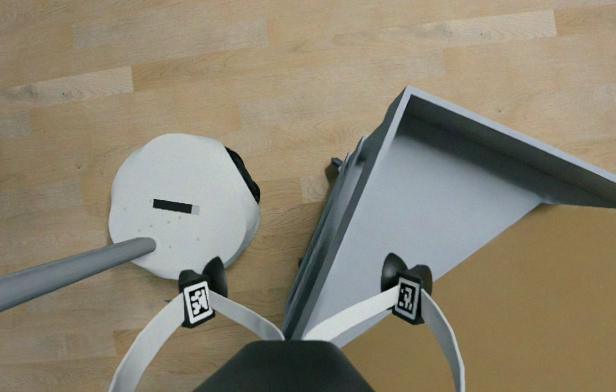

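move(
  blocking=false,
  r2={"joints": {"lift_m": 0.965}, "contact_limits": {"lift_m": 0.2}, "pace": "slow"},
  cameras=[],
)

wait(
  seconds=3,
  cameras=["r2_head_camera", "r2_wrist_camera"],
)

Scene clock: 1447.07 s.
move: r2 moving
r1.base_odometry: x=-1.779 y=+1.923 heading=+1.429
r1.turned_by_wheels: +0.000
r1.turned_by_imu: +0.000
r1.base_tilt: forward=-1.5 right=+1.3
r1.lidar_m: 2.85 0.69 0.68 2.77 0.25 1.99 0.25 0.25 0.58 1.23 1.25 2.72
r1.base_status: not commanded
r1.joint_positions: lift_m=+0.127 arm_m=+0.000 wrist_yaw_rad=+3.089 wrist_pitch_rad=+0.002 wrist_roll_rad=+0.000 gripper_m=+0.056
r1.joint_status: not commanded
r1.measured_speeds: translate_m=+0.000 strafe_m=+0.000 rotate_rad=+0.000 lift_m=+0.000 arm_m=+0.000 wrist_yaw_rad=+0.000 wrist_pitch_rad=+0.000 wrist_roll_rad=+0.000
r1.motor_effort: lift_m=+19(19) arm_m=-4(4) wheel_0=+0(1) wheel_1=+0(0) wheel_2=+0(0)
r1.servo_current: wrist_yaw_rad=39(65) wrist_pitch_rad=33(46) wrist_roll_rad=52(52) gripper_m=39(46)
r1.contact_limits: translate_m 0.7
r1.hand_pose: x=-0.1125 y=+0.1024 z=+0.3047 quat_wxyz=(+0.026, -0.001, +0.000, +1.000) (m; r1's base frame)
r1.wrist_depth_mm: 136 138 315 290 270 255 - / 114 139 310 291 271 256 - / 118 140 306 290 270 255 - / 137 162 312 291 270 255 - / 379 347 317 293 268 255 - / 392 349 195 293 195 257 1138 / 392 345 319 143 268 253 820
r2.base_odometry: x=-1.409 y=-2.225 heading=+0.936
r2.turned_by_wheels: +0.000
r2.turned_by_imu: +0.000
r2.base_tilt: forward=-0.7 right=+0.1
r2.lidar_m: 0.37 0.47 2.36 2.15 2.22 0.82 0.70 1.91 2.26 2.55 2.64 0.35
r2.base_status: not commanded
r2.joint_positions: lift_m=+1.055 arm_m=+0.120 wrist_yaw_rad=+1.568 wrist_pitch_rad=+1.568 wrist_roll_rad=+0.002 gripper_m=+0.090
r2.joint_status: lift_m moving
r2.measured_speeds: translate_m=+0.000 strafe_m=+0.000 rotate_rad=+0.000 lift_m=-0.097 arm_m=+0.000 wrist_yaw_rad=+0.000 wrist_pitch_rad=+0.000 wrist_roll_rad=+0.000
r2.motor_effort: lift_m=+15(20) arm_m=-6(7) wheel_0=+4(5) wheel_1=+4(4) wheel_2=-5(5)
r2.servo_current: wrist_yaw_rad=46(59) wrist_pitch_rad=46(46) wrist_roll_rad=46(65) gripper_m=46(59)
r2.contact_limits: lift_m 0.2
r2.hand_pose: x=+0.3785 y=+0.0007 z=+0.9449 quat_wxyz=(+0.502, -0.498, +0.500, +0.500) (m; r2's base frame)
r2.wrist_depth_mm: 1160 1182 1160 1160 1118 1138 1118 / 1160 1182 1160 1160 1138 1118 1118 / 1182 1205 1138 1160 627 336 368 / 1182 - - 1160 - - 351 / 1182 946 1138 1182 - 357 303 / 1182 1205 191 691 190 285 243 / 1205 1205 1182 - 294 234 202
pictures: none
No camera images: "cameras" was empty.

Scene clock: 1448.37 s.
earlier move: r2 done
r1.base_odometry: x=-1.779 y=+1.923 heading=+1.429
r1.turned_by_wheels: +0.000
r1.turned_by_imu: +0.000
r1.base_tilt: forward=-1.6 right=+1.3
r1.lidar_m: 2.84 0.68 0.67 2.77 0.25 2.03 0.25 0.26 0.61 1.23 1.26 2.73
r1.base_status: not commanded
r1.joint_positions: lift_m=+0.127 arm_m=+0.000 wrist_yaw_rad=+3.089 wrist_pitch_rad=+0.002 wrist_roll_rad=+0.000 gripper_m=+0.056
r1.joint_status: not commanded
r1.measured_speeds: translate_m=+0.000 strafe_m=+0.000 rotate_rad=+0.000 lift_m=+0.000 arm_m=+0.000 wrist_yaw_rad=+0.000 wrist_pitch_rad=+0.000 wrist_roll_rad=+0.000
r1.motor_effort: lift_m=+19(19) arm_m=-4(4) wheel_0=+0(1) wheel_1=+0(0) wheel_2=+0(0)
r1.servo_current: wrist_yaw_rad=52(65) wrist_pitch_rad=46(52) wrist_roll_rad=46(59) gripper_m=39(46)
r1.contact_limits: translate_m 0.7
r1.hand_pose: x=-0.1125 y=+0.1024 z=+0.3047 quat_wxyz=(+0.026, -0.001, +0.000, +1.000) (m; r1's base frame)
r1.wrist_depth_mm: 137 139 315 290 267 254 - / 114 139 310 289 268 255 - / 118 140 307 291 270 256 - / 137 163 314 290 270 254 - / 379 347 319 293 268 254 - / 389 349 195 293 195 258 1118 / 389 345 320 144 270 252 809
r2.base_odometry: x=-1.409 y=-2.225 heading=+0.936
r2.turned_by_wheels: +0.000
r2.turned_by_imu: +0.000
r2.base_tilt: forward=-0.7 right=+0.1
r2.lidar_m: 0.36 0.47 2.33 2.15 2.20 0.82 0.70 1.91 2.29 2.59 2.62 0.35
r2.base_status: not commanded
r2.joint_positions: lift_m=+0.965 arm_m=+0.120 wrist_yaw_rad=+1.568 wrist_pitch_rad=+1.568 wrist_roll_rad=+0.002 gripper_m=+0.090
r2.joint_status: all done
r2.measured_speeds: translate_m=+0.000 strafe_m=+0.000 rotate_rad=+0.000 lift_m=+0.000 arm_m=+0.000 wrist_yaw_rad=+0.000 wrist_pitch_rad=+0.000 wrist_roll_rad=+0.000
r2.motor_effort: lift_m=+14(20) arm_m=-7(7) wheel_0=+4(5) wheel_1=+4(4) wheel_2=-5(5)
r2.servo_current: wrist_yaw_rad=46(59) wrist_pitch_rad=46(46) wrist_roll_rad=46(65) gripper_m=46(59)
r2.contact_limits: lift_m 0.2
r2.hand_pose: x=+0.3785 y=+0.0007 z=+0.8551 quat_wxyz=(+0.502, -0.498, +0.500, +0.500) (m; r2's base frame)
r2.wrist_depth_mm: 1078 1060 1060 1042 1060 1025 1025 / 1078 1078 1060 1060 1078 237 230 / 1078 1078 1078 1060 535 - - / 1118 - 1060 1078 - - - / 1098 788 1060 1078 - - 276 / 1098 1118 192 564 187 271 244 / 1098 1098 1118 - - 233 202
wait: 1.30 of 3 s (r2 has come to rest)
pictures: r2_head_camera, r2_wrist_camera
Images, in order (width x height): r2_head_camera 420x560, r2_wrist_camera 616x392.

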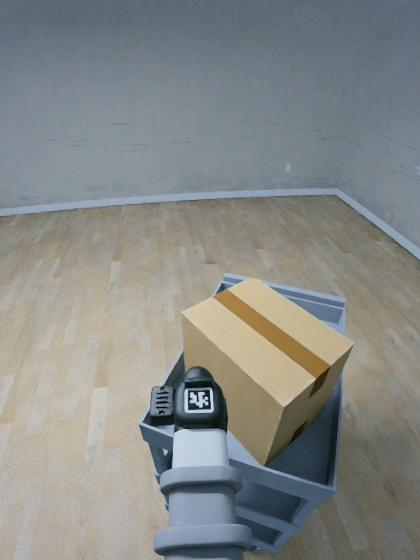

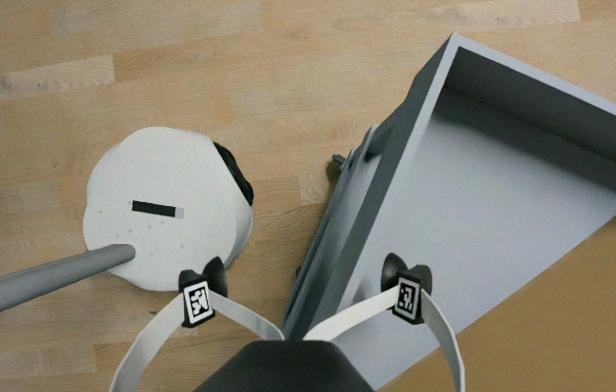

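move(
  blocking=false,
  r2={"joints": {"gripper_m": -0.005}},
  cameras=[],
)

wait(
  seconds=3,
  cameras=["r2_wrist_camera"],
)

Scene clock: 1453.97 s.
move: r2 moving
r1.base_odometry: x=-1.779 y=+1.923 heading=+1.429
r1.turned_by_wheels: +0.000
r1.turned_by_imu: +0.000
r1.base_tilt: forward=-1.5 right=+1.3
r1.lidar_m: 2.88 0.69 0.67 2.74 0.25 2.01 0.25 0.25 0.60 1.22 1.27 2.70
r1.base_status: not commanded
r1.joint_positions: lift_m=+0.127 arm_m=+0.000 wrist_yaw_rad=+3.089 wrist_pitch_rad=+0.002 wrist_roll_rad=+0.000 gripper_m=+0.056
r1.joint_status: not commanded
r1.measured_speeds: translate_m=+0.000 strafe_m=+0.000 rotate_rad=+0.000 lift_m=+0.000 arm_m=+0.000 wrist_yaw_rad=+0.000 wrist_pitch_rad=+0.000 wrist_roll_rad=+0.000
r1.motor_effort: lift_m=+18(19) arm_m=-4(4) wheel_0=+0(1) wheel_1=+0(0) wheel_2=+0(0)
r1.servo_current: wrist_yaw_rad=39(52) wrist_pitch_rad=46(46) wrist_roll_rad=52(59) gripper_m=46(46)
r1.contact_limits: translate_m 0.7
r1.hand_pose: x=-0.1125 y=+0.1024 z=+0.3047 quat_wxyz=(+0.026, -0.001, +0.000, +1.000) (m; r1's base frame)
r1.wrist_depth_mm: 137 139 314 289 268 254 - / 114 139 312 290 270 255 - / 118 140 304 291 270 255 - / 137 163 312 293 271 255 - / 382 347 317 293 267 254 - / 389 349 194 294 195 257 1160 / 389 345 319 143 268 252 820
r2.base_odometry: x=-1.409 y=-2.225 heading=+0.936
r2.turned_by_wheels: +0.000
r2.turned_by_imu: +0.000
r2.base_tilt: forward=-0.7 right=+0.1
r2.lidar_m: 0.35 0.47 2.34 2.15 2.20 0.85 0.71 1.92 2.28 2.60 2.62 0.36
r2.base_status: not commanded
r2.joint_positions: lift_m=+0.965 arm_m=+0.120 wrist_yaw_rad=+1.568 wrist_pitch_rad=+1.568 wrist_roll_rad=+0.002 gripper_m=+0.072
r2.joint_status: gripper_m moving
r2.measured_speeds: translate_m=+0.000 strafe_m=+0.000 rotate_rad=+0.000 lift_m=+0.000 arm_m=+0.000 wrist_yaw_rad=+0.000 wrist_pitch_rad=+0.000 wrist_roll_rad=+0.000
r2.motor_effort: lift_m=+14(14) arm_m=-7(7) wheel_0=+4(4) wheel_1=+4(4) wheel_2=-5(5)
r2.servo_current: wrist_yaw_rad=52(52) wrist_pitch_rad=46(46) wrist_roll_rad=46(52) gripper_m=111(117)
r2.contact_limits: lift_m 0.2
r2.hand_pose: x=+0.3785 y=+0.0007 z=+0.8551 quat_wxyz=(+0.502, -0.498, +0.500, +0.500) (m; r2's base frame)
r2.wrist_depth_mm: 1098 1078 1078 1042 1060 1042 1042 / 1078 1078 1078 1060 1042 237 229 / 1078 1078 1098 1078 535 - - / 1098 - 1060 1078 - - - / 1098 788 1078 1098 - - 277 / 1118 1098 191 878 186 271 242 / 1098 1118 1078 - - 229 202
pictures: none
No camera images: "cameras" was empty.

Scene clock: 1455.17 s.
earlier move: r2 done
r1.base_odometry: x=-1.779 y=+1.923 heading=+1.429
r1.turned_by_wheels: +0.000
r1.turned_by_imu: +0.000
r1.base_tilt: forward=-1.5 right=+1.3
r1.lidar_m: 2.85 0.70 0.66 2.76 0.25 2.01 0.25 0.26 0.57 1.22 1.24 2.71
r1.base_status: not commanded
r1.joint_positions: lift_m=+0.127 arm_m=+0.000 wrist_yaw_rad=+3.089 wrist_pitch_rad=+0.002 wrist_roll_rad=+0.000 gripper_m=+0.056
r1.joint_status: not commanded
r1.measured_speeds: translate_m=+0.000 strafe_m=+0.000 rotate_rad=+0.000 lift_m=+0.000 arm_m=+0.000 wrist_yaw_rad=+0.000 wrist_pitch_rad=+0.000 wrist_roll_rad=+0.000
r1.motor_effort: lift_m=+19(19) arm_m=-4(4) wheel_0=+0(1) wheel_1=+0(0) wheel_2=+0(0)
r1.servo_current: wrist_yaw_rad=52(72) wrist_pitch_rad=46(52) wrist_roll_rad=59(65) gripper_m=39(46)
r1.contact_limits: translate_m 0.7
r1.hand_pose: x=-0.1125 y=+0.1024 z=+0.3047 quat_wxyz=(+0.026, -0.001, +0.000, +1.000) (m; r1's base frame)
r1.wrist_depth_mm: 136 138 312 289 268 255 - / 114 139 312 290 270 256 - / 118 140 304 289 270 256 - / 137 163 312 290 270 254 - / 379 349 319 293 268 254 - / 389 349 195 294 195 257 1118 / 392 343 319 143 270 252 809
r2.base_odometry: x=-1.409 y=-2.225 heading=+0.936
r2.turned_by_wheels: +0.000
r2.turned_by_imu: +0.000
r2.base_tilt: forward=-0.7 right=+0.0
r2.lidar_m: 0.34 0.42 2.34 2.18 2.22 0.86 0.70 1.91 2.26 2.58 2.63 0.33
r2.base_status: not commanded
r2.joint_positions: lift_m=+0.965 arm_m=+0.120 wrist_yaw_rad=+1.568 wrist_pitch_rad=+1.569 wrist_roll_rad=+0.002 gripper_m=-0.004
r2.joint_status: all done
r2.measured_speeds: translate_m=+0.000 strafe_m=+0.000 rotate_rad=+0.000 lift_m=+0.000 arm_m=+0.000 wrist_yaw_rad=+0.000 wrist_pitch_rad=+0.000 wrist_roll_rad=+0.000
r2.motor_effort: lift_m=+16(16) arm_m=-6(7) wheel_0=+2(4) wheel_1=+2(4) wheel_2=-4(5)
r2.servo_current: wrist_yaw_rad=39(52) wrist_pitch_rad=39(46) wrist_roll_rad=46(59) gripper_m=91(202)
r2.contact_limits: lift_m 0.2
r2.hand_pose: x=+0.3785 y=+0.0003 z=+0.8550 quat_wxyz=(+0.502, -0.498, +0.501, +0.499) (m; r2's base frame)
r2.wrist_depth_mm: 1078 1078 1060 1060 1042 1042 1025 / 1078 1060 1078 1060 253 241 236 / 1098 1078 1078 1078 - - - / 1098 - 1078 1060 - - - / 1098 788 - 1060 - 278 241 / 1098 1098 191 204 175 233 198 / 1098 1078 1078 - 253 184 173
wait: 1.20 of 3 s (r2 has come to rest)
pictures: r2_wrist_camera
Images, in order (width x height): r2_wrist_camera 616x392.

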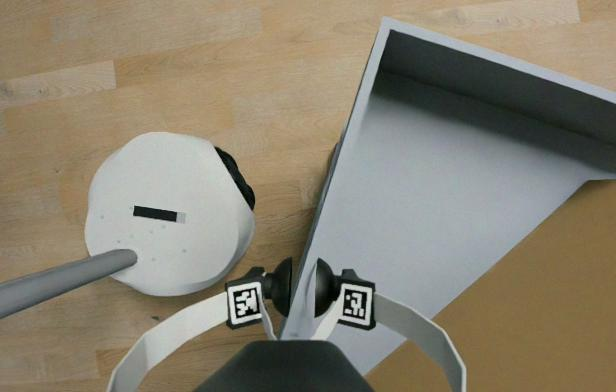

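move(
  blocking=false,
  r2={"base": {"translate_m": -0.2, "strafe_m": -0.15}, "pace": "slow"},
  cameras=[],
)

wait(
  seconds=4,
  cameras=["r2_head_camera", "r2_wrist_camera", "r1_head_camera"],
)

Scene clock: 1462.00 s.
move: r2 moving
r1.base_odometry: x=-1.779 y=+1.923 heading=+1.429
r1.turned_by_wheels: +0.000
r1.turned_by_imu: +0.000
r1.base_tilt: forward=-1.5 right=+1.3
r1.lidar_m: 2.84 0.69 0.68 2.77 0.25 2.02 0.25 0.27 0.61 1.19 1.26 2.73
r1.base_status: not commanded
r1.joint_positions: lift_m=+0.127 arm_m=+0.000 wrist_yaw_rad=+3.089 wrist_pitch_rad=+0.002 wrist_roll_rad=+0.000 gripper_m=+0.056
r1.joint_status: not commanded
r1.measured_speeds: translate_m=+0.000 strafe_m=+0.000 rotate_rad=+0.000 lift_m=+0.000 arm_m=+0.000 wrist_yaw_rad=+0.000 wrist_pitch_rad=+0.000 wrist_roll_rad=+0.000
r1.motor_effort: lift_m=+19(19) arm_m=-4(4) wheel_0=-1(1) wheel_1=+0(0) wheel_2=+0(0)
r1.servo_current: wrist_yaw_rad=59(65) wrist_pitch_rad=46(46) wrist_roll_rad=52(59) gripper_m=46(46)
r1.contact_limits: translate_m 0.7
r1.hand_pose: x=-0.1125 y=+0.1024 z=+0.3047 quat_wxyz=(+0.026, -0.001, +0.000, +1.000) (m; r1's base frame)
r1.wrist_depth_mm: 136 139 315 289 268 255 - / 114 139 310 290 268 256 - / 118 139 306 291 271 256 - / 137 163 312 290 271 255 - / 379 349 317 291 268 255 - / 387 349 195 293 195 258 1118 / 389 345 319 143 270 252 820
r2.base_odometry: x=-1.409 y=-2.238 heading=+0.936
r2.turned_by_wheels: +0.001
r2.turned_by_imu: +0.001
r2.base_tilt: forward=-0.7 right=+0.0
r2.lidar_m: 0.34 0.40 2.36 2.16 2.22 0.83 0.69 1.90 2.25 2.56 2.59 0.34
r2.base_status: translate_m moving; strafe_m moving
r2.joint_positions: lift_m=+0.965 arm_m=+0.120 wrist_yaw_rad=+1.568 wrist_pitch_rad=+1.569 wrist_roll_rad=+0.002 gripper_m=-0.004
r2.joint_status: not commanded
r2.measured_speeds: translate_m=-0.041 strafe_m=-0.031 rotate_rad=+0.001 lift_m=+0.000 arm_m=+0.000 wrist_yaw_rad=+0.000 wrist_pitch_rad=+0.000 wrist_roll_rad=+0.000
r2.motor_effort: lift_m=+16(16) arm_m=-6(7) wheel_0=+2(8) wheel_1=-8(10) wheel_2=+9(9)
r2.servo_current: wrist_yaw_rad=33(65) wrist_pitch_rad=39(46) wrist_roll_rad=52(59) gripper_m=91(98)
r2.contact_limits: lift_m 0.2
r2.hand_pose: x=+0.3785 y=+0.0003 z=+0.8550 quat_wxyz=(+0.502, -0.498, +0.501, +0.499) (m; r2's base frame)
r2.wrist_depth_mm: 1098 1078 1060 1060 1042 1060 1042 / 1098 1078 1098 1060 262 246 238 / 1098 1078 1078 1060 - - - / 1078 - 1098 1060 - - - / 1098 - 1060 1078 - 281 243 / 1098 1118 189 206 180 235 200 / 1098 1098 1098 - 245 - 174
pictures: none
No camera images: "cameras" was empty.

Scene clock: 1465.20 s.
earlier move: r2 done
r1.base_odometry: x=-1.779 y=+1.923 heading=+1.429
r1.turned_by_wheels: +0.000
r1.turned_by_imu: +0.000
r1.base_tilt: forward=-1.6 right=+1.3
r1.lidar_m: 2.84 0.51 0.56 2.76 0.25 2.02 0.25 0.25 0.59 1.23 1.22 2.71
r1.base_status: not commanded
r1.joint_positions: lift_m=+0.127 arm_m=+0.000 wrist_yaw_rad=+3.089 wrist_pitch_rad=+0.002 wrist_roll_rad=+0.000 gripper_m=+0.056
r1.joint_status: not commanded
r1.measured_speeds: translate_m=+0.000 strafe_m=+0.000 rotate_rad=+0.000 lift_m=+0.000 arm_m=+0.000 wrist_yaw_rad=+0.000 wrist_pitch_rad=+0.000 wrist_roll_rad=+0.000
r1.motor_effort: lift_m=+19(19) arm_m=-4(4) wheel_0=-1(1) wheel_1=+0(1) wheel_2=+0(0)
r1.servo_current: wrist_yaw_rad=52(65) wrist_pitch_rad=39(52) wrist_roll_rad=46(78) gripper_m=46(46)
r1.contact_limits: translate_m 0.7
r1.hand_pose: x=-0.1125 y=+0.1024 z=+0.3047 quat_wxyz=(+0.026, -0.001, +0.000, +1.000) (m; r1's base frame)
r1.wrist_depth_mm: 136 138 314 289 268 254 - / 114 139 310 290 268 256 - / 118 140 304 291 270 256 - / 137 163 312 293 270 254 - / 379 345 317 293 268 254 - / 387 349 195 291 195 257 1138 / 389 345 320 143 270 253 820
r2.base_odometry: x=-1.407 y=-2.475 heading=+0.936
r2.turned_by_wheels: +0.000
r2.turned_by_imu: -0.001
r2.base_tilt: forward=-0.6 right=+0.1
r2.lidar_m: 0.35 0.36 2.49 2.29 2.32 0.53 0.51 1.64 1.99 2.46 2.51 0.38
r2.base_status: done
r2.joint_positions: lift_m=+0.965 arm_m=+0.120 wrist_yaw_rad=+1.568 wrist_pitch_rad=+1.571 wrist_roll_rad=+0.002 gripper_m=-0.004
r2.joint_status: not commanded
r2.measured_speeds: translate_m=+0.000 strafe_m=+0.000 rotate_rad=+0.000 lift_m=+0.000 arm_m=+0.000 wrist_yaw_rad=+0.000 wrist_pitch_rad=+0.000 wrist_roll_rad=+0.000
r2.motor_effort: lift_m=+16(16) arm_m=-6(7) wheel_0=+2(8) wheel_1=-4(10) wheel_2=+5(13)
r2.servo_current: wrist_yaw_rad=46(65) wrist_pitch_rad=39(46) wrist_roll_rad=46(65) gripper_m=72(98)
r2.contact_limits: lift_m 0.2
r2.hand_pose: x=+0.3785 y=-0.0003 z=+0.8550 quat_wxyz=(+0.501, -0.499, +0.501, +0.499) (m; r2's base frame)
r2.wrist_depth_mm: 1078 1078 1042 1060 248 230 233 / 1078 1078 1060 1042 - - - / 1098 1078 1078 1078 - - 245 / 1098 - - 1078 - 268 217 / 1098 809 1078 1078 - 248 190 / 1118 1078 186 204 182 216 172 / 1118 1098 1098 - - 176 -
wait: 3.20 of 4 s (r2 has come to rest)
pictures: r1_head_camera, r2_head_camera, r2_wrist_camera
Images, in order (width x height): r1_head_camera 420x560, r2_head_camera 420x560, r2_wrist_camera 616x392.

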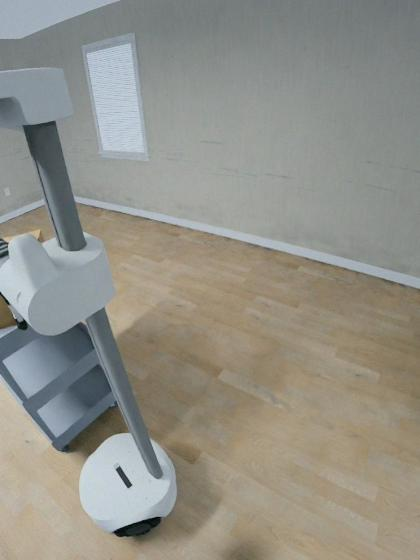

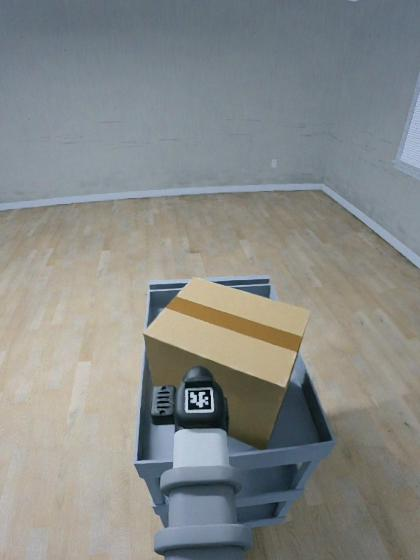

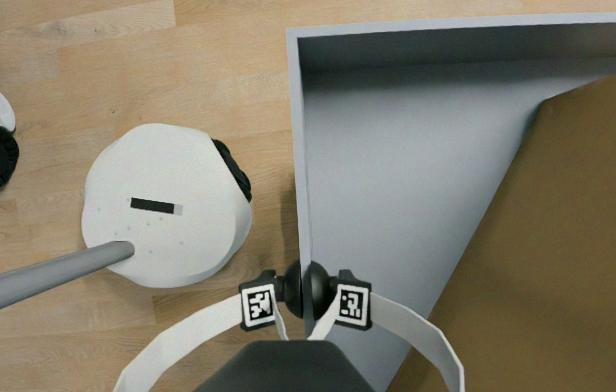

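move(
  blocking=false,
  r2={"base": {"translate_m": -0.282, "strafe_m": -0.208}, "pace": "slow"},
  cameras=[],
)

wait(
  seconds=5,
  cameras=["r2_head_camera", "r2_wrist_camera", "r1_head_camera"],
)

Scene clock: 1477.93 s.
move: r2 moving
r1.base_odometry: x=-1.779 y=+1.923 heading=+1.429
r1.turned_by_wheels: +0.000
r1.turned_by_imu: +0.000
r1.base_tilt: forward=-1.6 right=+1.3
r1.lidar_m: 2.88 0.49 0.55 2.74 0.25 2.01 0.25 0.27 0.58 1.23 1.23 2.71
r1.base_status: not commanded
r1.joint_positions: lift_m=+0.127 arm_m=+0.000 wrist_yaw_rad=+3.089 wrist_pitch_rad=+0.002 wrist_roll_rad=+0.000 gripper_m=+0.056
r1.joint_status: not commanded
r1.measured_speeds: translate_m=+0.000 strafe_m=+0.000 rotate_rad=+0.000 lift_m=+0.000 arm_m=+0.000 wrist_yaw_rad=+0.000 wrist_pitch_rad=+0.000 wrist_roll_rad=+0.000
r1.motor_effort: lift_m=+19(19) arm_m=-4(4) wheel_0=+0(1) wheel_1=+0(0) wheel_2=+0(0)
r1.servo_current: wrist_yaw_rad=52(59) wrist_pitch_rad=46(46) wrist_roll_rad=52(59) gripper_m=33(46)
r1.contact_limits: translate_m 0.7
r1.hand_pose: x=-0.1125 y=+0.1024 z=+0.3047 quat_wxyz=(+0.026, -0.001, +0.000, +1.000) (m; r1's base frame)
r1.wrist_depth_mm: 136 139 314 287 267 255 - / 114 139 312 290 270 255 - / 118 140 306 291 268 256 - / 137 163 312 293 271 254 - / 379 347 317 291 268 254 - / 384 349 195 294 195 257 1138 / 389 345 320 143 268 253 809
r2.base_odometry: x=-1.407 y=-2.489 heading=+0.936
r2.turned_by_wheels: +0.000
r2.turned_by_imu: +0.001
r2.base_tilt: forward=-0.7 right=+0.1
r2.lidar_m: 0.36 0.35 2.50 2.28 2.31 0.51 0.54 1.67 1.99 2.45 2.47 0.38
r2.base_status: translate_m moving; strafe_m moving
r2.joint_positions: lift_m=+0.965 arm_m=+0.120 wrist_yaw_rad=+1.568 wrist_pitch_rad=+1.571 wrist_roll_rad=+0.002 gripper_m=-0.004
r2.joint_status: not commanded
r2.measured_speeds: translate_m=-0.043 strafe_m=-0.032 rotate_rad=+0.001 lift_m=+0.000 arm_m=+0.000 wrist_yaw_rad=+0.000 wrist_pitch_rad=+0.000 wrist_roll_rad=-0.001
r2.motor_effort: lift_m=+16(16) arm_m=-7(7) wheel_0=+1(7) wheel_1=-9(10) wheel_2=+12(12)
r2.servo_current: wrist_yaw_rad=46(59) wrist_pitch_rad=39(46) wrist_roll_rad=46(52) gripper_m=72(78)
r2.contact_limits: lift_m 0.2
r2.hand_pose: x=+0.3785 y=-0.0003 z=+0.8550 quat_wxyz=(+0.501, -0.499, +0.501, +0.499) (m; r2's base frame)
r2.wrist_depth_mm: 1078 1060 1078 1060 251 232 237 / 1098 1078 1078 1060 - - - / 1078 1078 1060 1060 - - 248 / 1098 - 1098 1098 - 270 219 / 1098 - 1078 1060 - 248 195 / 1098 1078 1078 195 180 217 177 / 1138 1098 - - - 179 -
pictures: none
No camera images: "cameras" was empty.

Scene clock: 1482.13 s.
earlier move: r2 done
r1.base_odometry: x=-1.779 y=+1.923 heading=+1.429
r1.turned_by_wheels: +0.000
r1.turned_by_imu: +0.000
r1.base_tilt: forward=-1.5 right=+1.3
r1.lidar_m: 0.35 0.40 1.09 2.76 0.25 1.99 0.25 0.25 0.62 1.23 1.24 2.72
r1.base_status: not commanded
r1.joint_positions: lift_m=+0.127 arm_m=+0.000 wrist_yaw_rad=+3.089 wrist_pitch_rad=+0.002 wrist_roll_rad=+0.000 gripper_m=+0.056
r1.joint_status: not commanded
r1.measured_speeds: translate_m=+0.000 strafe_m=+0.000 rotate_rad=+0.000 lift_m=+0.000 arm_m=+0.000 wrist_yaw_rad=+0.000 wrist_pitch_rad=+0.000 wrist_roll_rad=+0.000
r1.motor_effort: lift_m=+19(19) arm_m=-4(4) wheel_0=+0(1) wheel_1=+0(0) wheel_2=+0(0)
r1.servo_current: wrist_yaw_rad=52(78) wrist_pitch_rad=46(52) wrist_roll_rad=46(65) gripper_m=46(52)
r1.contact_limits: translate_m 0.7
r1.hand_pose: x=-0.1125 y=+0.1024 z=+0.3047 quat_wxyz=(+0.026, -0.001, +0.000, +1.000) (m; r1's base frame)
r1.wrist_depth_mm: 137 138 315 291 268 254 - / 114 139 312 290 267 256 - / 118 140 306 291 271 256 - / 137 163 312 291 268 255 - / 379 345 317 293 268 255 - / 392 351 195 294 195 258 1138 / 392 345 320 143 270 252 820
r2.base_odometry: x=-1.406 y=-2.825 heading=+0.936
r2.turned_by_wheels: +0.000
r2.turned_by_imu: +0.000
r2.base_tilt: forward=-0.7 right=+0.1
r2.lidar_m: 0.34 0.32 2.65 2.48 0.40 0.40 - 1.33 1.60 2.26 2.31 0.46
r2.base_status: done
r2.joint_positions: lift_m=+0.965 arm_m=+0.120 wrist_yaw_rad=+1.569 wrist_pitch_rad=+1.571 wrist_roll_rad=+0.001 gripper_m=-0.004
r2.joint_status: not commanded
r2.measured_speeds: translate_m=+0.000 strafe_m=+0.000 rotate_rad=+0.000 lift_m=+0.000 arm_m=+0.000 wrist_yaw_rad=+0.000 wrist_pitch_rad=+0.000 wrist_roll_rad=+0.000
r2.motor_effort: lift_m=+16(16) arm_m=-7(7) wheel_0=+3(8) wheel_1=-6(11) wheel_2=+7(12)
r2.servo_current: wrist_yaw_rad=46(65) wrist_pitch_rad=39(52) wrist_roll_rad=52(59) gripper_m=72(78)
r2.contact_limits: lift_m 0.2
r2.hand_pose: x=+0.3785 y=-0.0002 z=+0.8550 quat_wxyz=(+0.501, -0.499, +0.501, +0.499) (m; r2's base frame)
r2.wrist_depth_mm: 866 1078 1042 240 - 231 - / 878 1078 268 - - 223 178 / 1098 1078 1060 - - 236 167 / 1078 - - - - 224 169 / 1098 866 1078 217 - 217 164 / 1098 1098 192 206 181 206 159 / 1098 1098 1098 - - 177 -
wait: 4.20 of 5 s (r2 has come to rest)
pictures: r1_head_camera, r2_head_camera, r2_wrist_camera
Images, in order (width x height): r1_head_camera 420x560, r2_head_camera 420x560, r2_wrist_camera 616x392.

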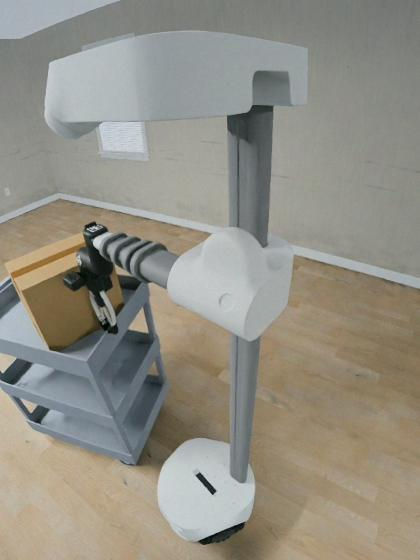

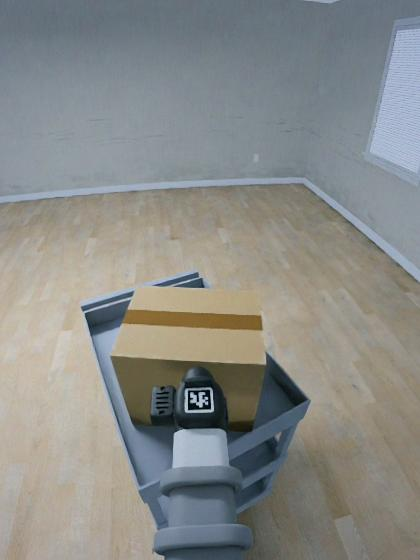

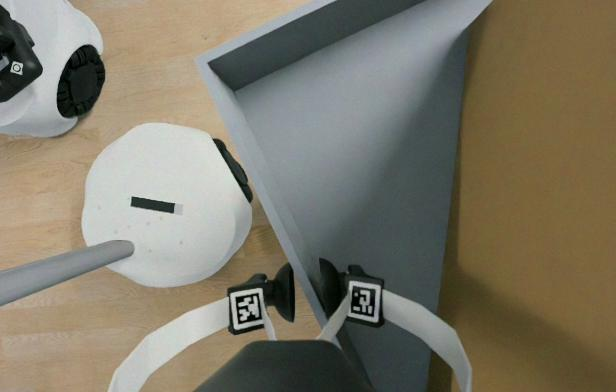

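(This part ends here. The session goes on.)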